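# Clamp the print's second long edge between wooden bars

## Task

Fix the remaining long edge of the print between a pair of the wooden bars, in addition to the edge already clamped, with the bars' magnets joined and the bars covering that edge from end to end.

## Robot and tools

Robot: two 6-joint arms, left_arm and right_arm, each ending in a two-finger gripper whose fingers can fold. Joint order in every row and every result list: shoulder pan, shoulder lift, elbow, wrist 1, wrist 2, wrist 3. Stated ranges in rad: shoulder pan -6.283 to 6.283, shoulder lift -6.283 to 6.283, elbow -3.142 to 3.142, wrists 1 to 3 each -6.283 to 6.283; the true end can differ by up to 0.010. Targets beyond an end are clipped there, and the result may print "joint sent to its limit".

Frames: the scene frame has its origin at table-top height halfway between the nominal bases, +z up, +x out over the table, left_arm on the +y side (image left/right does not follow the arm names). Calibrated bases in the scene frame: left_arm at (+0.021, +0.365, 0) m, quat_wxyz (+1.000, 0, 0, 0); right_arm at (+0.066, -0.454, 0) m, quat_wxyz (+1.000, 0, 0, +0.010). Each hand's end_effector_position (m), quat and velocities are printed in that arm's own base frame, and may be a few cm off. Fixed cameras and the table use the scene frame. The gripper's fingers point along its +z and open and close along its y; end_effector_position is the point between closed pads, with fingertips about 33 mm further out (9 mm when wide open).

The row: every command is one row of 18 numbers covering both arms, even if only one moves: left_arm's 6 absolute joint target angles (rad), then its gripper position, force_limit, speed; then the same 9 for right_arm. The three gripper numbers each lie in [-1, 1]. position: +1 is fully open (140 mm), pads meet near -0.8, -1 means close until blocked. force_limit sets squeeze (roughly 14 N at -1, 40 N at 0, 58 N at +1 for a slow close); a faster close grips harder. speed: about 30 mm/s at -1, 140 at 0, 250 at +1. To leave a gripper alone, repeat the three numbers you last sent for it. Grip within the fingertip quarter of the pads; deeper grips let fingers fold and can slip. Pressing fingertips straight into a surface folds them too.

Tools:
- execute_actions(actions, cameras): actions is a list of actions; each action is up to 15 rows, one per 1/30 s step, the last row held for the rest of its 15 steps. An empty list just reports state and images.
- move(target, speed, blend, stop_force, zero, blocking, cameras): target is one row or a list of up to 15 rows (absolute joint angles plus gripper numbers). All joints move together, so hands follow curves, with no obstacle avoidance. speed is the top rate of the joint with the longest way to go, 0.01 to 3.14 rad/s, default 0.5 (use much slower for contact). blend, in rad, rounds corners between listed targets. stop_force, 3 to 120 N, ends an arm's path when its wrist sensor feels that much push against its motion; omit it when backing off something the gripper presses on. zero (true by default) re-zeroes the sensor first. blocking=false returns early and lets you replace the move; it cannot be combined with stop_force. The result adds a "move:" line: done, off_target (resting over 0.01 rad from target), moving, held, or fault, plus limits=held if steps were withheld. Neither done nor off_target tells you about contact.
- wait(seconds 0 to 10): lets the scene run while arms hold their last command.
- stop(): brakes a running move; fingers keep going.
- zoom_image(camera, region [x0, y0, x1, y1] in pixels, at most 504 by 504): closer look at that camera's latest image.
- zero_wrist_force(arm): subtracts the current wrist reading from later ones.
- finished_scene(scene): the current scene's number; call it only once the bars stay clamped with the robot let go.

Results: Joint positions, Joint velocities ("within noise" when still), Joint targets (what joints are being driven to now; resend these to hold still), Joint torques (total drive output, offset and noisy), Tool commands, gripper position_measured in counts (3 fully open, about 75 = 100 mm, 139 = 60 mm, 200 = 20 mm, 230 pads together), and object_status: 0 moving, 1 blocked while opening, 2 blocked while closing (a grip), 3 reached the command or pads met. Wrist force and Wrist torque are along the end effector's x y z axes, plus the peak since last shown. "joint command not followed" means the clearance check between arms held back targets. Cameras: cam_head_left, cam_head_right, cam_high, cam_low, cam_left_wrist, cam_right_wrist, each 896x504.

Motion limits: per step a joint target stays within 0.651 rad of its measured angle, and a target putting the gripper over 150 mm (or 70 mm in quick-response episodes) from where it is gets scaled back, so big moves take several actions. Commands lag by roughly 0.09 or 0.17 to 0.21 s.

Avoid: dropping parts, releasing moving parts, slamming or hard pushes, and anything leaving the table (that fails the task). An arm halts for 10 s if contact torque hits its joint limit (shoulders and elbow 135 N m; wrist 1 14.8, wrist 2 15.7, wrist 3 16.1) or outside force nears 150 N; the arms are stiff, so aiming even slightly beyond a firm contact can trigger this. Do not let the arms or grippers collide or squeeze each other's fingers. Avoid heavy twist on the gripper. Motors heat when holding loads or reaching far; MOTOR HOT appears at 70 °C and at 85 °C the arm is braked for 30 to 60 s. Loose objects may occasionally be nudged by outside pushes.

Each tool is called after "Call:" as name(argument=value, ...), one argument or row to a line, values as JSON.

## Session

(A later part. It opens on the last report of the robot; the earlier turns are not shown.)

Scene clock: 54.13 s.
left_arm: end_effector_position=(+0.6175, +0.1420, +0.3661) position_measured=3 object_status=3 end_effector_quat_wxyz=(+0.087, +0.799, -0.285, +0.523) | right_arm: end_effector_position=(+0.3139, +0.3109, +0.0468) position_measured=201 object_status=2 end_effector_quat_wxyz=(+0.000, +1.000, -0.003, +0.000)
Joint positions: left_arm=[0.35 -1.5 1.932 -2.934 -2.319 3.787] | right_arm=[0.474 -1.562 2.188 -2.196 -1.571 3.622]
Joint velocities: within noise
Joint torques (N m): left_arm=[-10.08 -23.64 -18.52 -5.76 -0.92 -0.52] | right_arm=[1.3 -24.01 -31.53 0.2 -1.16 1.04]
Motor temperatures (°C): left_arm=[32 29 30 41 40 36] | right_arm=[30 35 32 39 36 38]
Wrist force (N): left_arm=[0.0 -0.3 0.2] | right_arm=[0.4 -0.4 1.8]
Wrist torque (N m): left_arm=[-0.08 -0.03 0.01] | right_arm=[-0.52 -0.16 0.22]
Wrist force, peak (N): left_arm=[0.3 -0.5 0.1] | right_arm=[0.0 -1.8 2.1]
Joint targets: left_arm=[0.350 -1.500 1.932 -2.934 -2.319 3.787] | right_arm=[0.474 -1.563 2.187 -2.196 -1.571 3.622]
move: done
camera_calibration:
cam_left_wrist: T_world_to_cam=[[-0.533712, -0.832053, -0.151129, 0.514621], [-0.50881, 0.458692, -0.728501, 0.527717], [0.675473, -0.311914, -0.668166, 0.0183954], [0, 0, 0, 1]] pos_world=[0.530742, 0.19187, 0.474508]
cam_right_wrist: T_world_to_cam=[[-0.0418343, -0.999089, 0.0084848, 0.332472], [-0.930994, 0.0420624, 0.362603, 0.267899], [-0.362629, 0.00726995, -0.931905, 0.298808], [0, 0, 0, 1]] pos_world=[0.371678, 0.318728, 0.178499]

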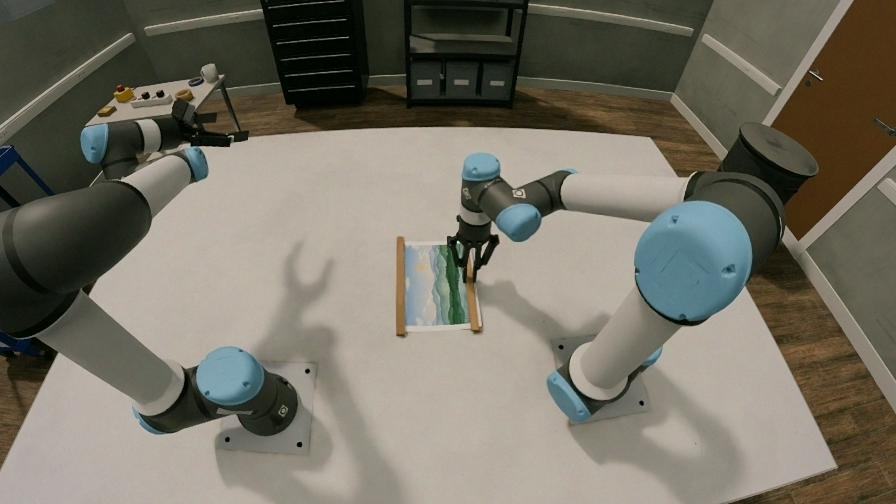

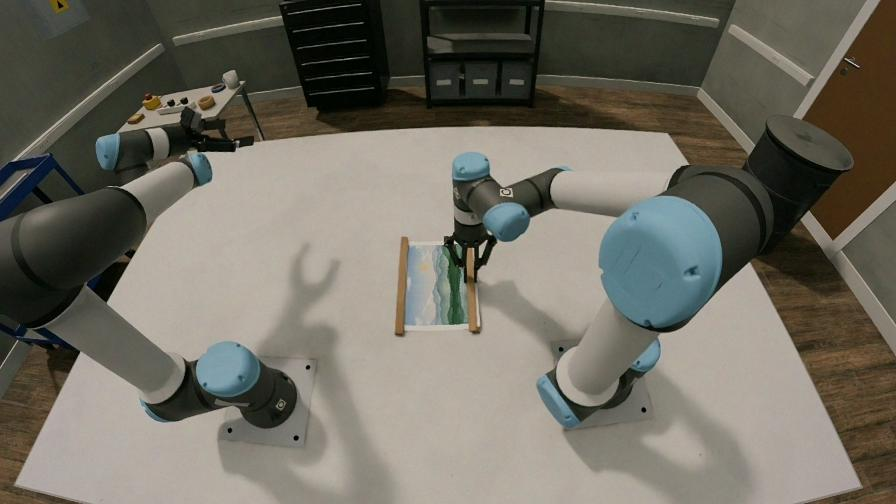

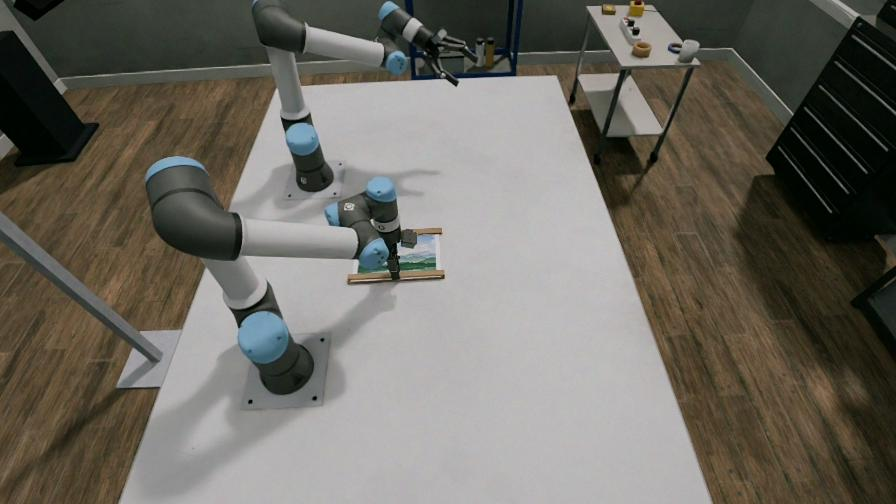

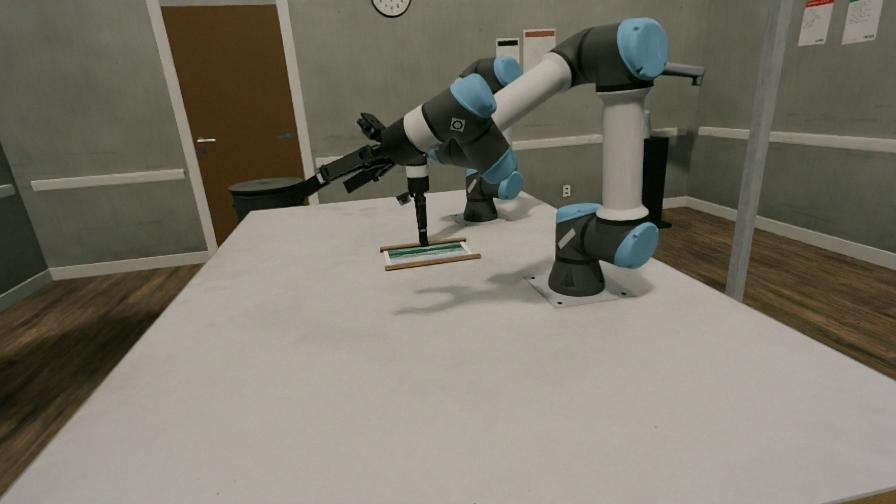

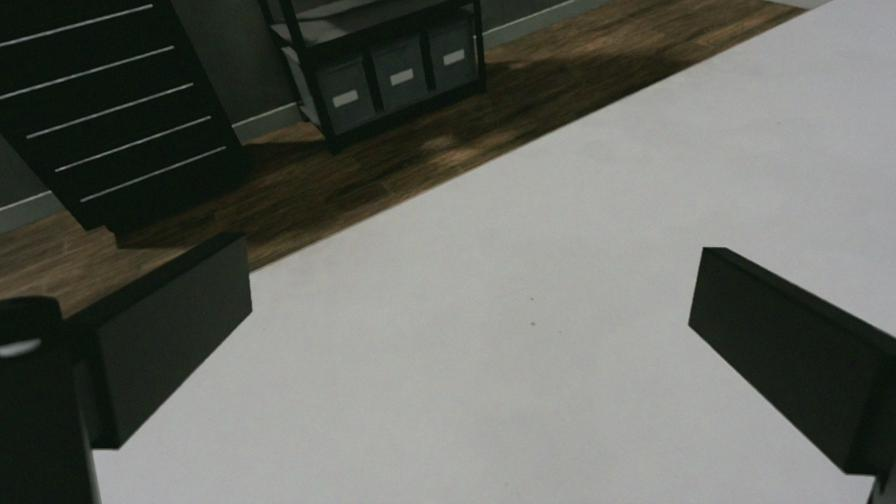

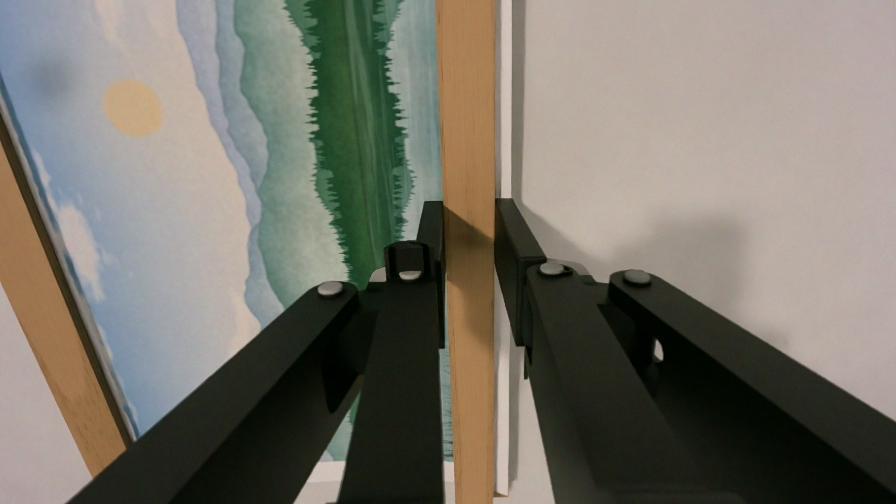

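Call:
move(
  target=[0.35,-1.5,1.932,-2.934,-2.319,3.787,1,1,1,0.4567,-1.5681,2.2089,-2.2116,-1.571,3.605,-1,-0.1,-1],
  speed=0.03,
  stop_force=8,
  cameras=["cam_high","cam_low","cam_right_wrist"],
)

Call:
zoom_image(
  camera="cam_high",
  region=[340, 220, 460, 290],
)

Call:
zoom_image(
  camera="cam_right_wrist",
  region=[390, 0, 590, 112],
)

Call:
zoom_image(
  camera="cam_right_wrist",
  region=[390, 390, 590, 502],
)

Scene clock: 57.03 s.
left_arm: end_effector_position=(+0.6175, +0.1420, +0.3661) position_measured=3 object_status=3 end_effector_quat_wxyz=(+0.087, +0.799, -0.285, +0.523) | right_arm: end_effector_position=(+0.3139, +0.3027, +0.0419) position_measured=201 object_status=2 end_effector_quat_wxyz=(+0.000, +1.000, -0.003, +0.000)
Joint positions: left_arm=[0.35 -1.5 1.932 -2.934 -2.319 3.787] | right_arm=[0.457 -1.568 2.209 -2.212 -1.571 3.605]
Joint velocities: within noise
Joint torques (N m): left_arm=[-9.76 -24.23 -19.18 -5.97 -1.01 -0.41] | right_arm=[15 -10.78 -29.83 0.12 -0.92 1.01]
Motor temperatures (°C): left_arm=[32 29 30 41 40 36] | right_arm=[30 35 32 39 36 38]
Wrist force (N): left_arm=[0.3 -0.2 0.0] | right_arm=[0.6 0.4 0.0]
Wrist torque (N m): left_arm=[-0.05 -0.08 0.00] | right_arm=[-0.56 -0.30 0.23]
Wrist force, peak (N): left_arm=[0.1 0.2 0.6] | right_arm=[-1.6 0.2 -6.6]
Joint targets: left_arm=[0.350 -1.500 1.932 -2.934 -2.319 3.787] | right_arm=[0.457 -1.568 2.209 -2.212 -1.571 3.605]
move: done
camera_calibration:
cam_right_wrist: T_world_to_cam=[[-0.0424674, -0.999062, 0.00850392, 0.324542], [-0.930998, 0.0426599, 0.362523, 0.269852], [-0.362546, 0.00747829, -0.931936, 0.294212], [0, 0, 0, 1]] pos_world=[0.371679, 0.310525, 0.173599]
Images, in order (width x height): cam_high 896x504, cam_low 896x504, cam_right_wrist 896x504.

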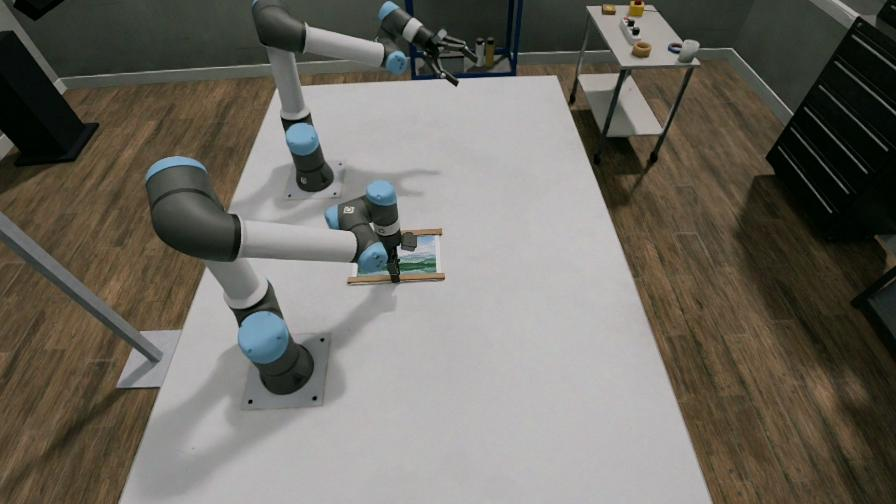

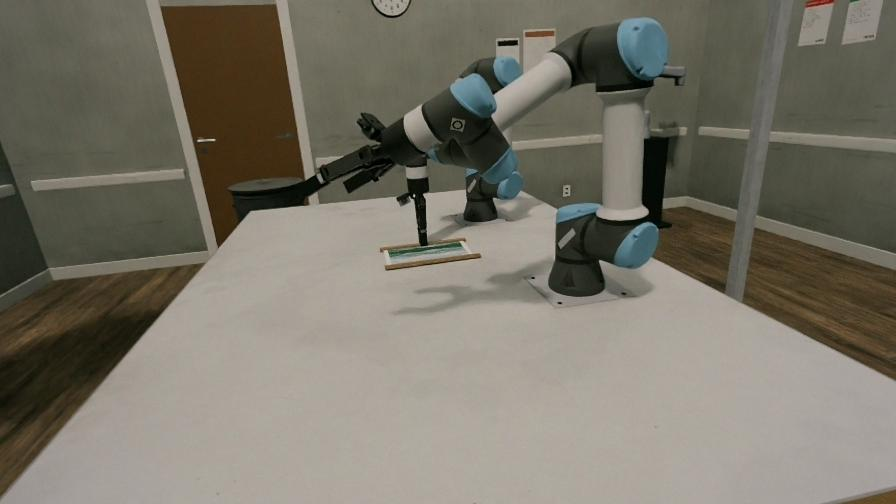

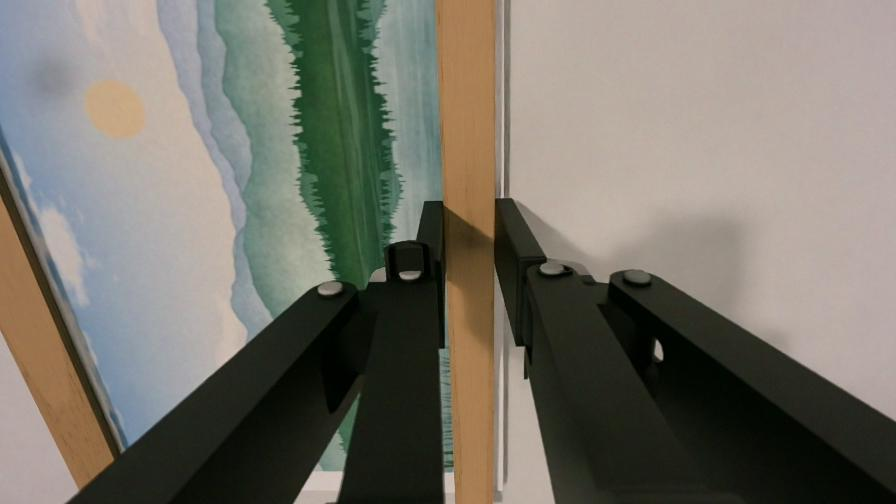

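Scaled by 4.200 from the camera's 896x504 image, which has a finer 1280x720 frame.

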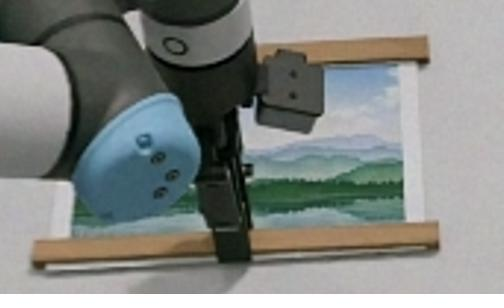

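Scaled by 2.520 from the camera's 896x504 image, which has a finer 1280x720 frame.

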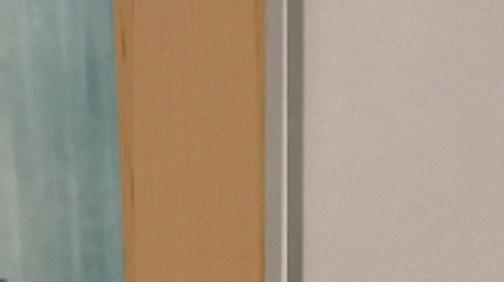

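Scaled by 2.520 from the camera's 896x504 image, which has a finer 1280x720 frame.

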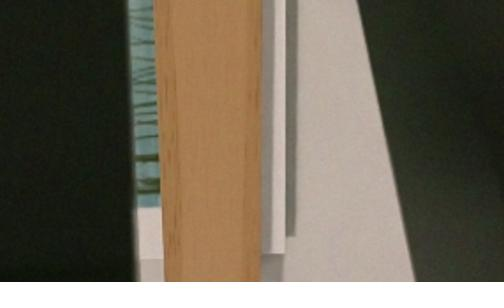

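Call:
move(
  target=[
    [0.35,-1.5,1.932,-2.934,-2.319,3.787,1,1,1,0.4567,-1.5802,2.1989,-2.1897,-1.571,3.605,-1,-0.1,-1],
    [-1.0267,-1.8,1.95,-1.72,-1.571,2.1,-0.3,-0.5,-1,0.4567,-1.5802,2.1989,-2.1897,-1.571,3.605,-1,-0.1,-1],
    [-1.0267,-1.6031,1.985,-1.9529,-1.571,2.1,-0.3,-0.5,-1,0.4567,-1.5802,2.1989,-2.1897,-1.571,3.605,-1,-0.1,-1],
  ],
  speed=[0.1,0.6,0.3],
  cameras=["cam_high","cam_left_wrist"],
)

Call:
zoom_image(
  camera="cam_high",
  region=[340, 220, 460, 290],
)

Scene clock: 68.27 s.
left_arm: end_effector_position=(+0.3469, -0.3160, +0.1300) position_measured=167 object_status=3 end_effector_quat_wxyz=(+0.000, +1.000, +0.007, +0.000) | right_arm: end_effector_position=(+0.3139, +0.3027, +0.0489) position_measured=201 object_status=2 end_effector_quat_wxyz=(+0.000, +1.000, -0.003, +0.000)
Joint positions: left_arm=[-1.027 -1.603 1.985 -1.953 -1.571 2.1] | right_arm=[0.457 -1.58 2.199 -2.19 -1.571 3.605]
Joint velocities: within noise
Joint torques (N m): left_arm=[-12.62 -18.13 -31.17 -1.67 1.45 -1.13] | right_arm=[12.05 -12.07 -27.85 -1.78 -0.96 0.86]
Motor temperatures (°C): left_arm=[32 29 30 41 40 36] | right_arm=[30 35 32 39 36 38]
Wrist force (N): left_arm=[-0.3 0.3 0.5] | right_arm=[0.6 -0.6 2.3]
Wrist torque (N m): left_arm=[0.20 0.10 -0.13] | right_arm=[-0.52 -0.16 0.23]
Wrist force, peak (N): left_arm=[-0.9 -2.0 -1.9] | right_arm=[0.4 -0.8 2.8]
Joint targets: left_arm=[-1.027 -1.603 1.985 -1.953 -1.571 2.100] | right_arm=[0.457 -1.580 2.199 -2.190 -1.571 3.605]
move: done
camera_calibration:
cam_left_wrist: T_world_to_cam=[[0.0282055, -0.999546, -0.010626, -0.312606], [-0.958982, -0.0300573, 0.281868, 0.298489], [-0.282059, 0.00223988, -0.959394, 0.369805], [0, 0, 0, 1]] pos_world=[0.39937, -0.304321, 0.267333]
Images, in order (width x height): cam_high 896x504, cam_left_wrist 896x504.

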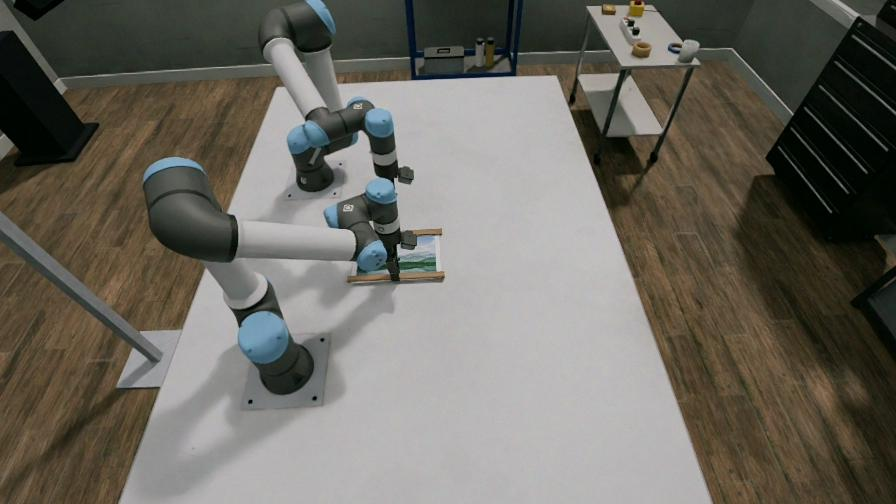

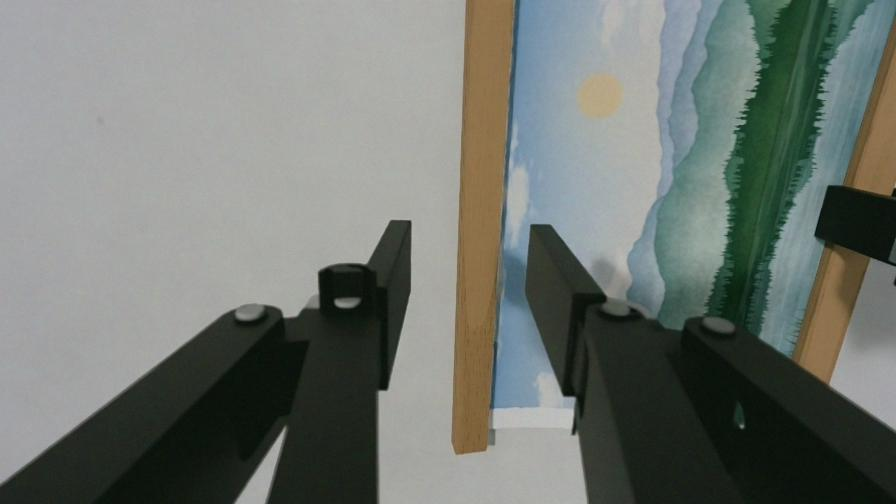

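Scaled by 4.200 from the camera's 896x504 image, which has a finer 1280x720 frame.

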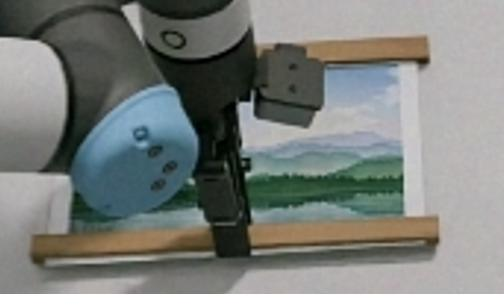

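Call:
move(
  target=[-1.0267,-1.4911,2.1229,-2.2028,-1.571,2.1,-0.3,-0.5,-1,0.4567,-1.5802,2.1989,-2.1897,-1.571,3.605,-1,-0.1,-1],
  speed=0.12,
  stop_force=6,
  cameras=["cam_left_wrist"],
)

Call:
move(
  target=[
    [-1.0267,-1.4911,2.1229,-2.2028,-1.571,2.1,-1,-0.1,-1,0.4567,-1.5802,2.1989,-2.1897,-1.571,3.605,-1,-0.1,-1],
    [-1.015,-1.5069,2.14,-2.2041,-1.571,2.112,-1,-0.1,-1,0.4567,-1.5802,2.1989,-2.1897,-1.571,3.605,-1,-0.1,-1],
  ],
  speed=0.02,
  cameras=["cam_left_wrist","cam_right_wrist","cam_high"],
)

Call:
zoom_image(
  camera="cam_right_wrist",
  region=[390, 0, 590, 112],
)

Call:
zoom_image(
  camera="cam_right_wrist",
  region=[390, 390, 590, 502],
)

Call:
zoom_image(
  camera="cam_high",
  region=[340, 220, 460, 290],
)

Scene clock: 72.47 s.
left_arm: end_effector_position=(+0.3470, -0.3161, +0.0434) position_measured=167 object_status=3 end_effector_quat_wxyz=(+0.000, +1.000, +0.007, +0.000) | right_arm: end_effector_position=(+0.3140, +0.3027, +0.0489) position_measured=201 object_status=2 end_effector_quat_wxyz=(+0.000, +1.000, -0.003, +0.000)
Joint positions: left_arm=[-1.027 -1.491 2.123 -2.203 -1.571 2.1] | right_arm=[0.457 -1.58 2.199 -2.19 -1.571 3.605]
Joint velocities: within noise
Joint torques (N m): left_arm=[-5.33 -31.08 -28.25 -0.1 1.45 -0.83] | right_arm=[9.97 -12.37 -30.39 0.01 -0.73 0.8]
Motor temperatures (°C): left_arm=[32 29 30 41 40 36] | right_arm=[30 35 32 39 36 38]
Wrist force (N): left_arm=[-0.3 0.5 0.7] | right_arm=[0.4 -0.9 2.4]
Wrist torque (N m): left_arm=[0.23 0.11 -0.14] | right_arm=[-0.57 -0.13 0.23]
Wrist force, peak (N): left_arm=[0.0 0.8 0.9] | right_arm=[0.4 -0.7 2.5]
Joint targets: left_arm=[-1.027 -1.491 2.123 -2.203 -1.571 2.100] | right_arm=[0.457 -1.580 2.199 -2.190 -1.571 3.605]
move: done
camera_calibration:
cam_left_wrist: T_world_to_cam=[[0.0281382, -0.999549, -0.0104972, -0.313625], [-0.959011, -0.0299562, 0.28178, 0.323022], [-0.281967, 0.00213813, -0.959422, 0.286783], [0, 0, 0, 1]] pos_world=[0.39947, -0.30442, 0.180832]
Images, in order (width x height): cam_left_wrist 896x504.

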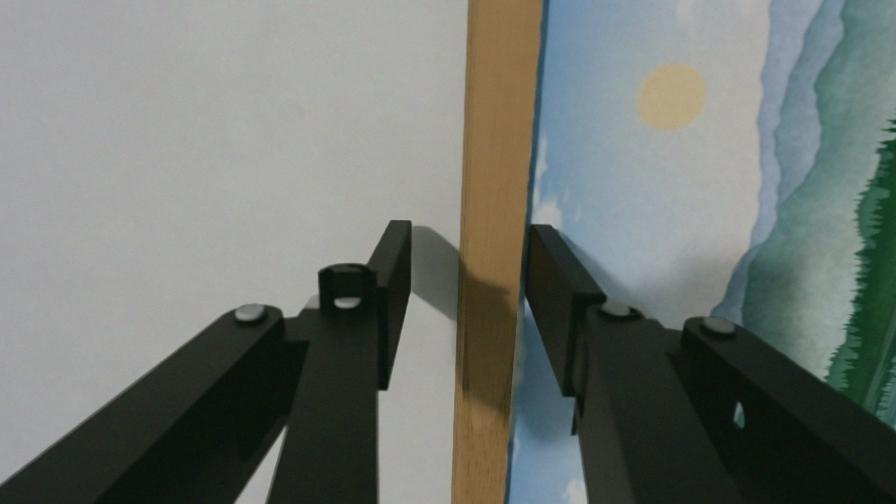

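Scene clock: 74.50 s.
left_arm: end_effector_position=(+0.3470, -0.3060, +0.0435) position_measured=201 object_status=2 end_effector_quat_wxyz=(+0.000, +1.000, +0.007, +0.000) | right_arm: end_effector_position=(+0.3140, +0.3027, +0.0489) position_measured=201 object_status=2 end_effector_quat_wxyz=(+0.000, +1.000, -0.003, +0.000)
Joint positions: left_arm=[-1.015 -1.507 2.14 -2.204 -1.571 2.112] | right_arm=[0.457 -1.58 2.199 -2.19 -1.571 3.605]
Joint velocities: within noise
Joint torques (N m): left_arm=[3.31 -17.8 -19.26 -4.59 1.41 0.11] | right_arm=[11.33 -13.04 -25.62 0.01 -0.69 0.93]
Motor temperatures (°C): left_arm=[32 29 30 41 40 36] | right_arm=[30 35 32 39 36 38]
Wrist force (N): left_arm=[-0.2 2.1 -3.0] | right_arm=[0.5 -3.4 2.6]
Wrist torque (N m): left_arm=[0.19 0.06 -0.16] | right_arm=[-0.45 -0.13 0.25]
Wrist force, peak (N): left_arm=[-1.5 7.0 -6.7] | right_arm=[0.9 -6.8 2.5]
Joint targets: left_arm=[-1.015 -1.507 2.140 -2.204 -1.571 2.112] | right_arm=[0.457 -1.580 2.199 -2.190 -1.571 3.605]
move: done
camera_calibration:
cam_left_wrist: T_world_to_cam=[[0.0279178, -0.999555, -0.010533, -0.303437], [-0.959018, -0.0297549, 0.281779, 0.323387], [-0.281967, 0.00223475, -0.959422, 0.28679], [0, 0, 0, 1]] pos_world=[0.399471, -0.29432, 0.180832]
cam_right_wrist: T_world_to_cam=[[-0.0424138, -0.999065, 0.00836742, 0.324485], [-0.931081, 0.0425622, 0.36232, 0.267319], [-0.362338, 0.00757664, -0.932016, 0.300607], [0, 0, 0, 1]] pos_world=[0.37158, 0.310526, 0.1806]
Images, in order (width x height): cam_high 896x504, cam_left_wrist 896x504, cam_right_wrist 896x504.

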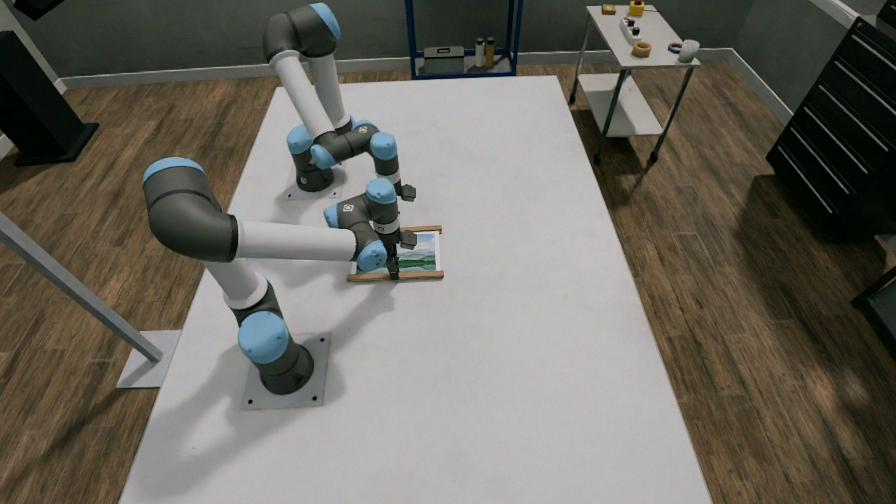

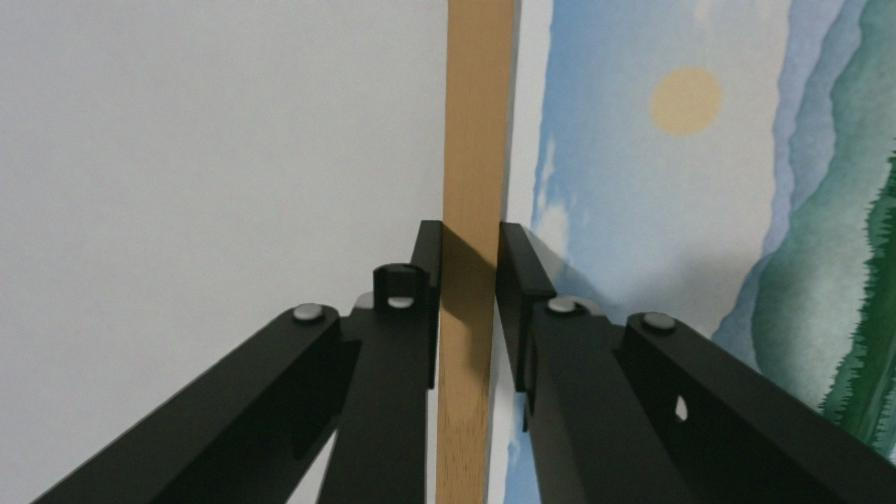

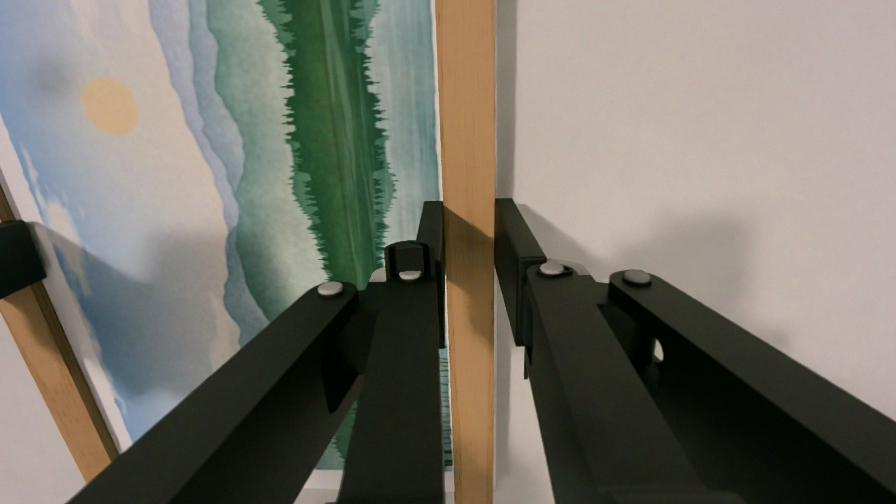

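Scaled by 2.520 from the camera's 896x504 image, which has a finer 1280x720 frame.

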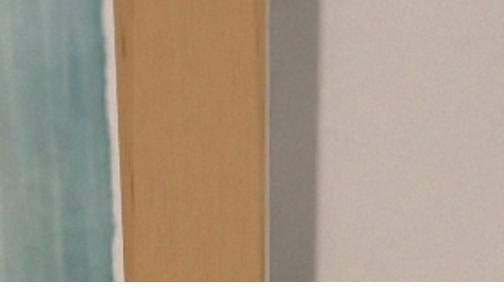

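Scaled by 2.520 from the camera's 896x504 image, which has a finer 1280x720 frame.

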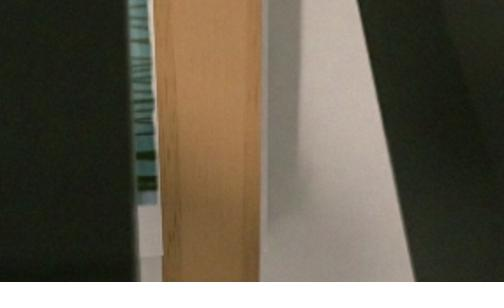

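Scaled by 4.200 from the camera's 896x504 image, which has a finer 1280x720 frame.

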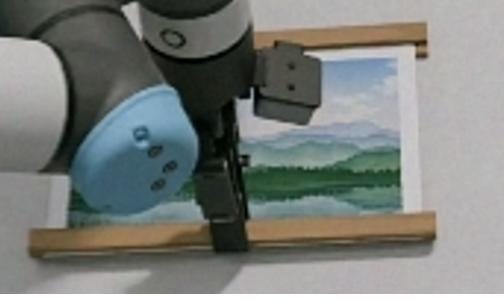

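Call:
zoom_image(
  camera="cam_left_wrist",
  region=[400, 0, 600, 112],
)

Call:
zoom_image(
  camera="cam_high",
  region=[405, 220, 455, 285],
)

Call:
zoom_image(
  camera="cam_right_wrist",
  region=[0, 280, 340, 504],
)

Call:
execute_actions(
  actions=[],
  cameras=["cam_low","cam_head_left"],
)

Call:
zoom_image(
  camera="cam_low",
  region=[370, 230, 490, 275],
)

Scaled by 2.520 from the camera's 896x504 image, which has a finer 1280x720 frame.

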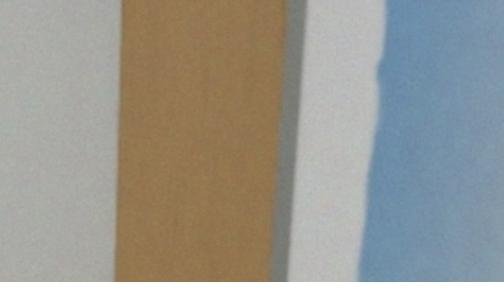

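Scaled by 7.754 from the camera's 896x504 image, which has a finer 1280x720 frame.

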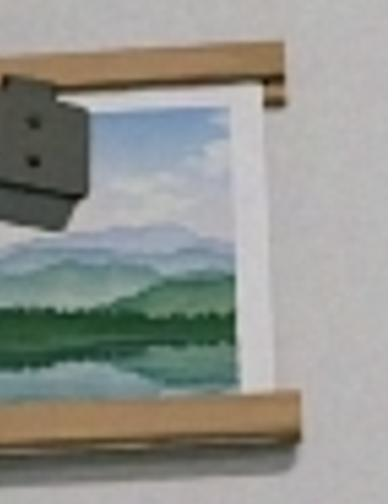

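Scaled by 1.482 from the camera's 896x504 image, which has a finer 1280x720 frame.

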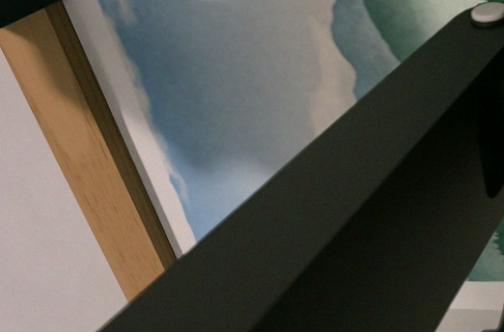

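Scene clock: 75.87 s.
left_arm: end_effector_position=(+0.3470, -0.3061, +0.0435) position_measured=201 object_status=2 end_effector_quat_wxyz=(+0.000, +1.000, +0.007, +0.000) | right_arm: end_effector_position=(+0.3140, +0.3027, +0.0489) position_measured=201 object_status=2 end_effector_quat_wxyz=(+0.000, +1.000, -0.003, +0.000)
Joint positions: left_arm=[-1.015 -1.507 2.14 -2.204 -1.571 2.112] | right_arm=[0.457 -1.58 2.199 -2.19 -1.571 3.605]
Joint velocities: within noise
Joint torques (N m): left_arm=[-13.92 -12.47 -26.01 -4.51 1.34 -1.24] | right_arm=[10.43 -12.55 -23.13 0.01 -0.51 0.81]
Motor temperatures (°C): left_arm=[32 29 30 41 40 36] | right_arm=[30 35 32 39 36 38]
Wrist force (N): left_arm=[-0.6 1.6 -2.5] | right_arm=[0.7 -3.2 2.4]
Wrist torque (N m): left_arm=[0.18 0.10 -0.15] | right_arm=[-0.50 -0.14 0.26]
Wrist force, peak (N): left_arm=[-1.3 2.0 -3.0] | right_arm=[0.5 -3.6 2.4]
Joint targets: left_arm=[-1.015 -1.507 2.140 -2.204 -1.571 2.112] | right_arm=[0.457 -1.580 2.199 -2.190 -1.571 3.605]
Tool commands: left_gripper/position=-1.0 left_gripper/force_limit=-0.1 left_gripper/speed=-1.0 right_gripper/position=-1.0 right_gripper/force_limit=-0.1 right_gripper/speed=-1.0
Images, in order (width x height): cam_head_left 896x504, cam_low 896x504.

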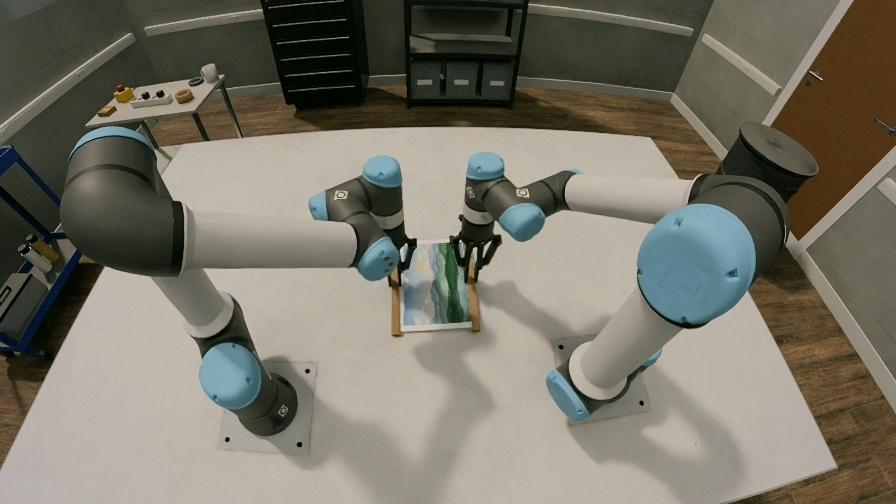

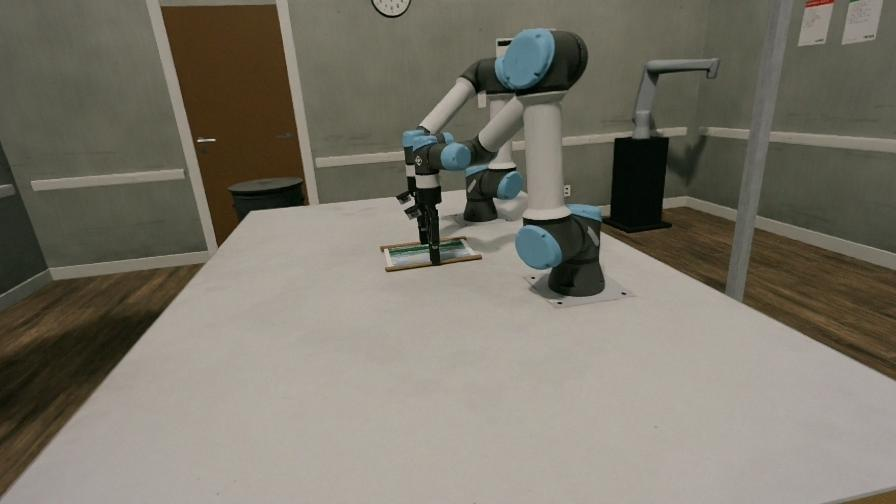

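Scaled by 4.200 from the camera's 896x504 image, which has a finer 1280x720 frame.

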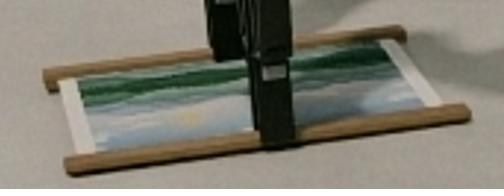

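Call:
move(
  target=[
    [-1.015,-1.5069,2.14,-2.2041,-1.571,2.112,-1,-0.1,-1,0.4567,-1.5681,2.2089,-2.2116,-1.571,3.605,-1,-0.1,-1],
    [-1.0244,-1.4943,2.1263,-2.2031,-1.571,2.1024,-1,-0.1,-1,0.4567,-1.5681,2.2089,-2.2116,-1.571,3.605,-1,-0.1,-1],
  ],
  speed=0.03,
  cameras=["cam_high","cam_left_wrist","cam_right_wrist"],
)

Call:
zoom_image(
  camera="cam_high",
  region=[405, 220, 455, 285],
)

Call:
zoom_image(
  camera="cam_right_wrist",
  region=[390, 0, 590, 112],
)

Call:
zoom_image(
  camera="cam_right_wrist",
  region=[390, 390, 590, 502],
)

Scene clock: 79.23 s.
left_arm: end_effector_position=(+0.3470, -0.3143, +0.0435) position_measured=201 object_status=2 end_effector_quat_wxyz=(+0.000, +1.000, +0.007, +0.000) | right_arm: end_effector_position=(+0.3139, +0.3027, +0.0419) position_measured=201 object_status=2 end_effector_quat_wxyz=(+0.000, +1.000, -0.003, +0.000)
Joint positions: left_arm=[-1.025 -1.494 2.126 -2.203 -1.571 2.102] | right_arm=[0.457 -1.568 2.209 -2.212 -1.571 3.605]
Joint velocities: within noise
Joint torques (N m): left_arm=[-1.26 -23.2 -10.49 -1.71 1.38 1.07] | right_arm=[10.26 -23.15 -27.2 0.63 -0.54 0.95]
Motor temperatures (°C): left_arm=[31 29 30 41 40 36] | right_arm=[30 35 32 39 36 38]
Wrist force (N): left_arm=[-3.4 -9.2 -20.6] | right_arm=[-3.9 -1.6 -9.9]
Wrist torque (N m): left_arm=[0.43 -0.11 -0.08] | right_arm=[-0.62 -0.15 0.28]
Wrist force, peak (N): left_arm=[-3.8 -9.3 -20.6] | right_arm=[-4.0 -1.6 -10.2]
Joint targets: left_arm=[-1.024 -1.494 2.126 -2.203 -1.571 2.102] | right_arm=[0.457 -1.568 2.209 -2.212 -1.571 3.605]
move: done
camera_calibration:
cam_left_wrist: T_world_to_cam=[[0.0280741, -0.999552, -0.0103686, -0.311824], [-0.959049, -0.0298582, 0.281663, 0.323142], [-0.281847, 0.00203653, -0.959457, 0.286706], [0, 0, 0, 1]] pos_world=[0.39947, -0.30262, 0.180832]
cam_right_wrist: T_world_to_cam=[[-0.0424691, -0.999062, 0.00850942, 0.324438], [-0.930964, 0.0426628, 0.362611, 0.269771], [-0.362633, 0.00747779, -0.931902, 0.29411], [0, 0, 0, 1]] pos_world=[0.371579, 0.310425, 0.173499]
Images, in order (width x height): cam_high 896x504, cam_left_wrist 896x504, cam_right_wrist 896x504.

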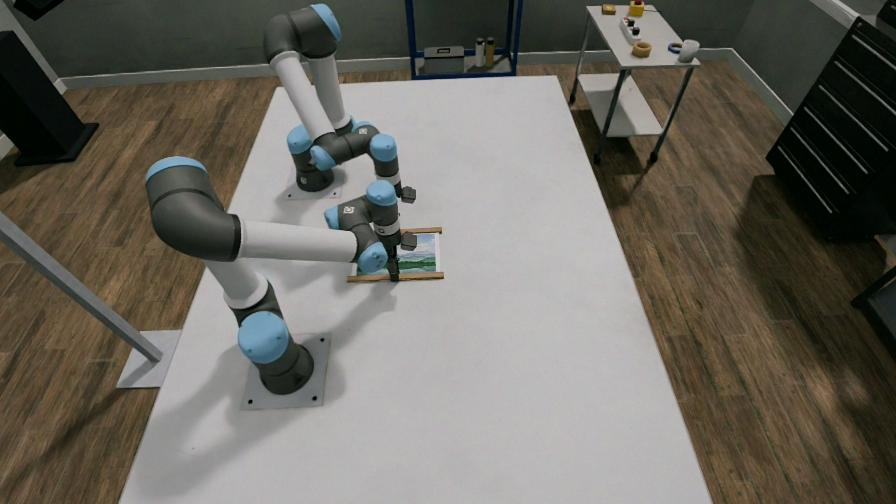

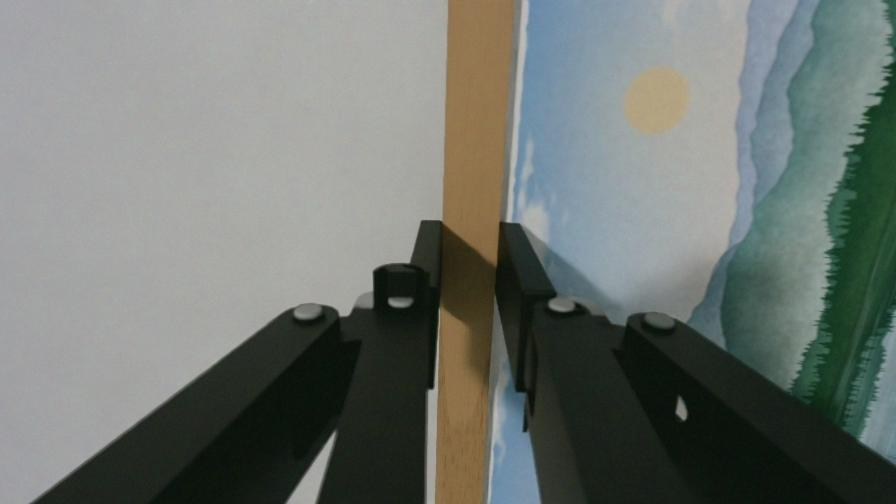

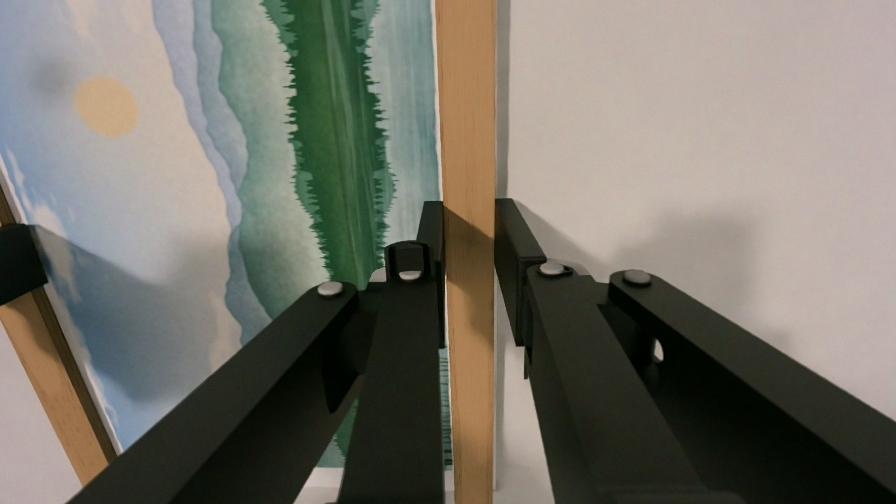

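Scaled by 7.754 from the camera's 896x504 image, which has a finer 1280x720 frame.

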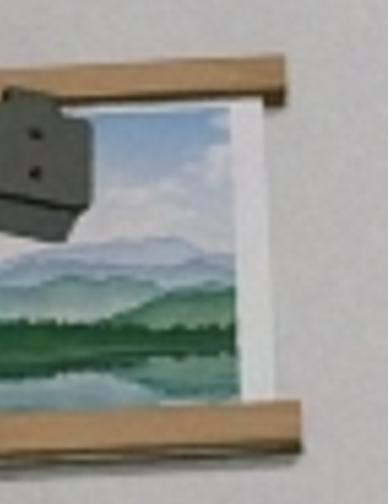

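Scaled by 2.520 from the camera's 896x504 image, which has a finer 1280x720 frame.

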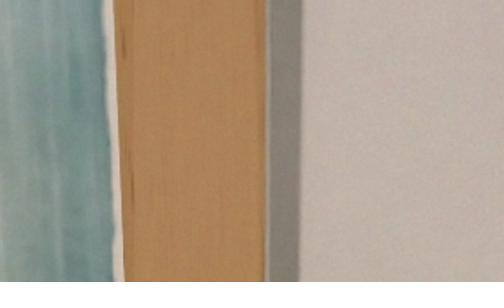

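Scaled by 2.520 from the camera's 896x504 image, which has a finer 1280x720 frame.

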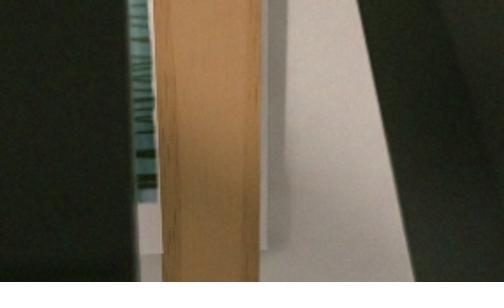

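Call:
move(
  target=[
    [-1.0244,-1.4943,2.1263,-2.2031,-1.571,2.1024,-1,-0.1,-1,0.4567,-1.5889,2.1917,-2.1737,-1.571,3.605,-1,-0.1,-1],
    [-1.0197,-1.5006,2.1332,-2.2036,-1.571,2.1072,-1,-0.1,-1,0.4567,-1.5889,2.1917,-2.1737,-1.571,3.605,-1,-0.1,-1],
  ],
  speed=[0.04,0.01],
  cameras=["cam_high","cam_right_wrist"],
)

Call:
zoom_image(
  camera="cam_high",
  region=[405, 220, 455, 285],
)

Call:
zoom_image(
  camera="cam_right_wrist",
  region=[390, 390, 590, 502],
)

Scene clock: 83.77 s.
left_arm: end_effector_position=(+0.3470, -0.3100, +0.0435) position_measured=201 object_status=2 end_effector_quat_wxyz=(+0.000, +1.000, +0.007, +0.000) | right_arm: end_effector_position=(+0.3138, +0.3026, +0.0540) position_measured=201 object_status=2 end_effector_quat_wxyz=(+0.000, +1.000, -0.003, +0.000)
Joint positions: left_arm=[-1.02 -1.501 2.133 -2.204 -1.571 2.107] | right_arm=[0.457 -1.589 2.192 -2.174 -1.571 3.605]
Joint velocities: within noise
Joint torques (N m): left_arm=[9.42 -23.77 -12.68 -3.03 1.39 0.53] | right_arm=[9.07 -9.31 -11.62 -4.24 -0.04 0.98]
Motor temperatures (°C): left_arm=[31 29 30 41 40 36] | right_arm=[30 35 32 39 36 38]
Wrist force (N): left_arm=[-0.6 7.3 -0.5] | right_arm=[0.9 -6.6 2.7]
Wrist torque (N m): left_arm=[0.06 0.05 -0.02] | right_arm=[-0.36 -0.13 0.23]
Wrist force, peak (N): left_arm=[-3.6 -9.0 -20.3] | right_arm=[-4.0 -1.6 -10.2]
Joint targets: left_arm=[-1.020 -1.501 2.133 -2.204 -1.571 2.107] | right_arm=[0.457 -1.589 2.192 -2.174 -1.571 3.605]
move: done
camera_calibration:
cam_right_wrist: T_world_to_cam=[[-0.0424112, -0.999065, 0.00837135, 0.324336], [-0.931035, 0.0425602, 0.36244, 0.265344], [-0.362458, 0.00757752, -0.931969, 0.30536], [0, 0, 0, 1]] pos_world=[0.37148, 0.310426, 0.1857]
Images, in order (width x height): cam_high 896x504, cam_right_wrist 896x504.

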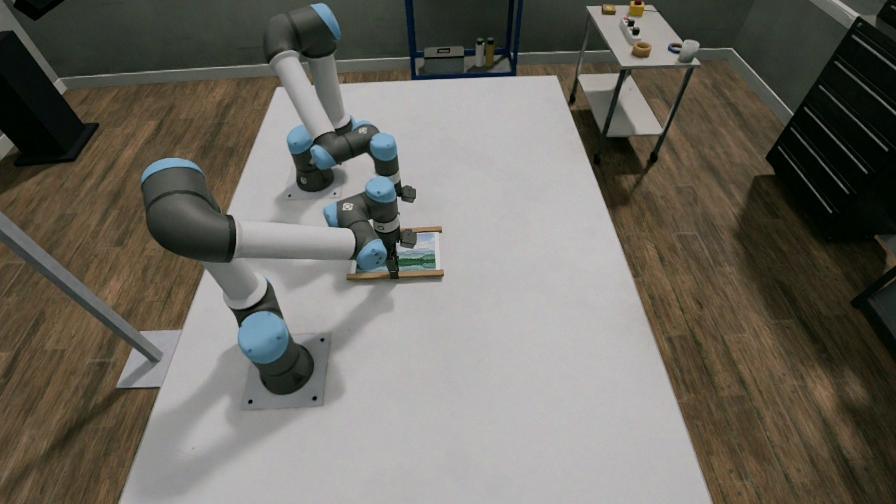

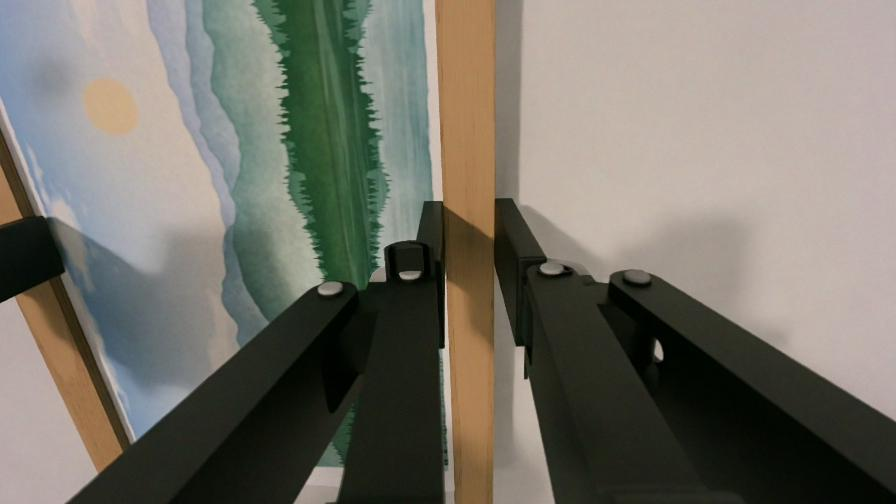

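Scaled by 7.754 from the camera's 896x504 image, which has a finer 1280x720 frame.

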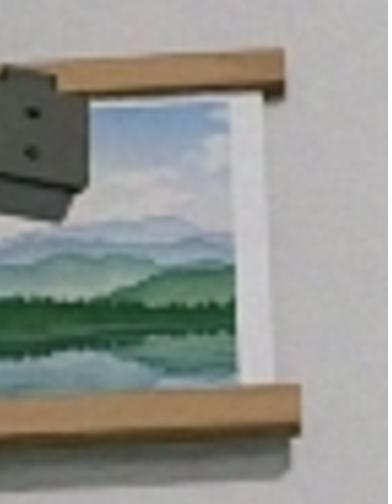

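Scaled by 2.520 from the camera's 896x504 image, which has a finer 1280x720 frame.

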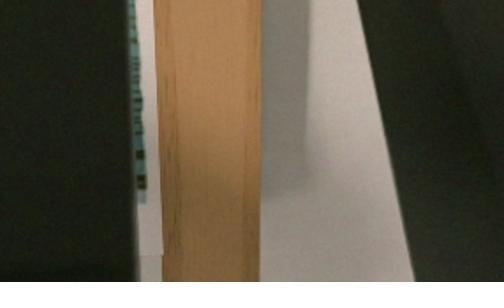

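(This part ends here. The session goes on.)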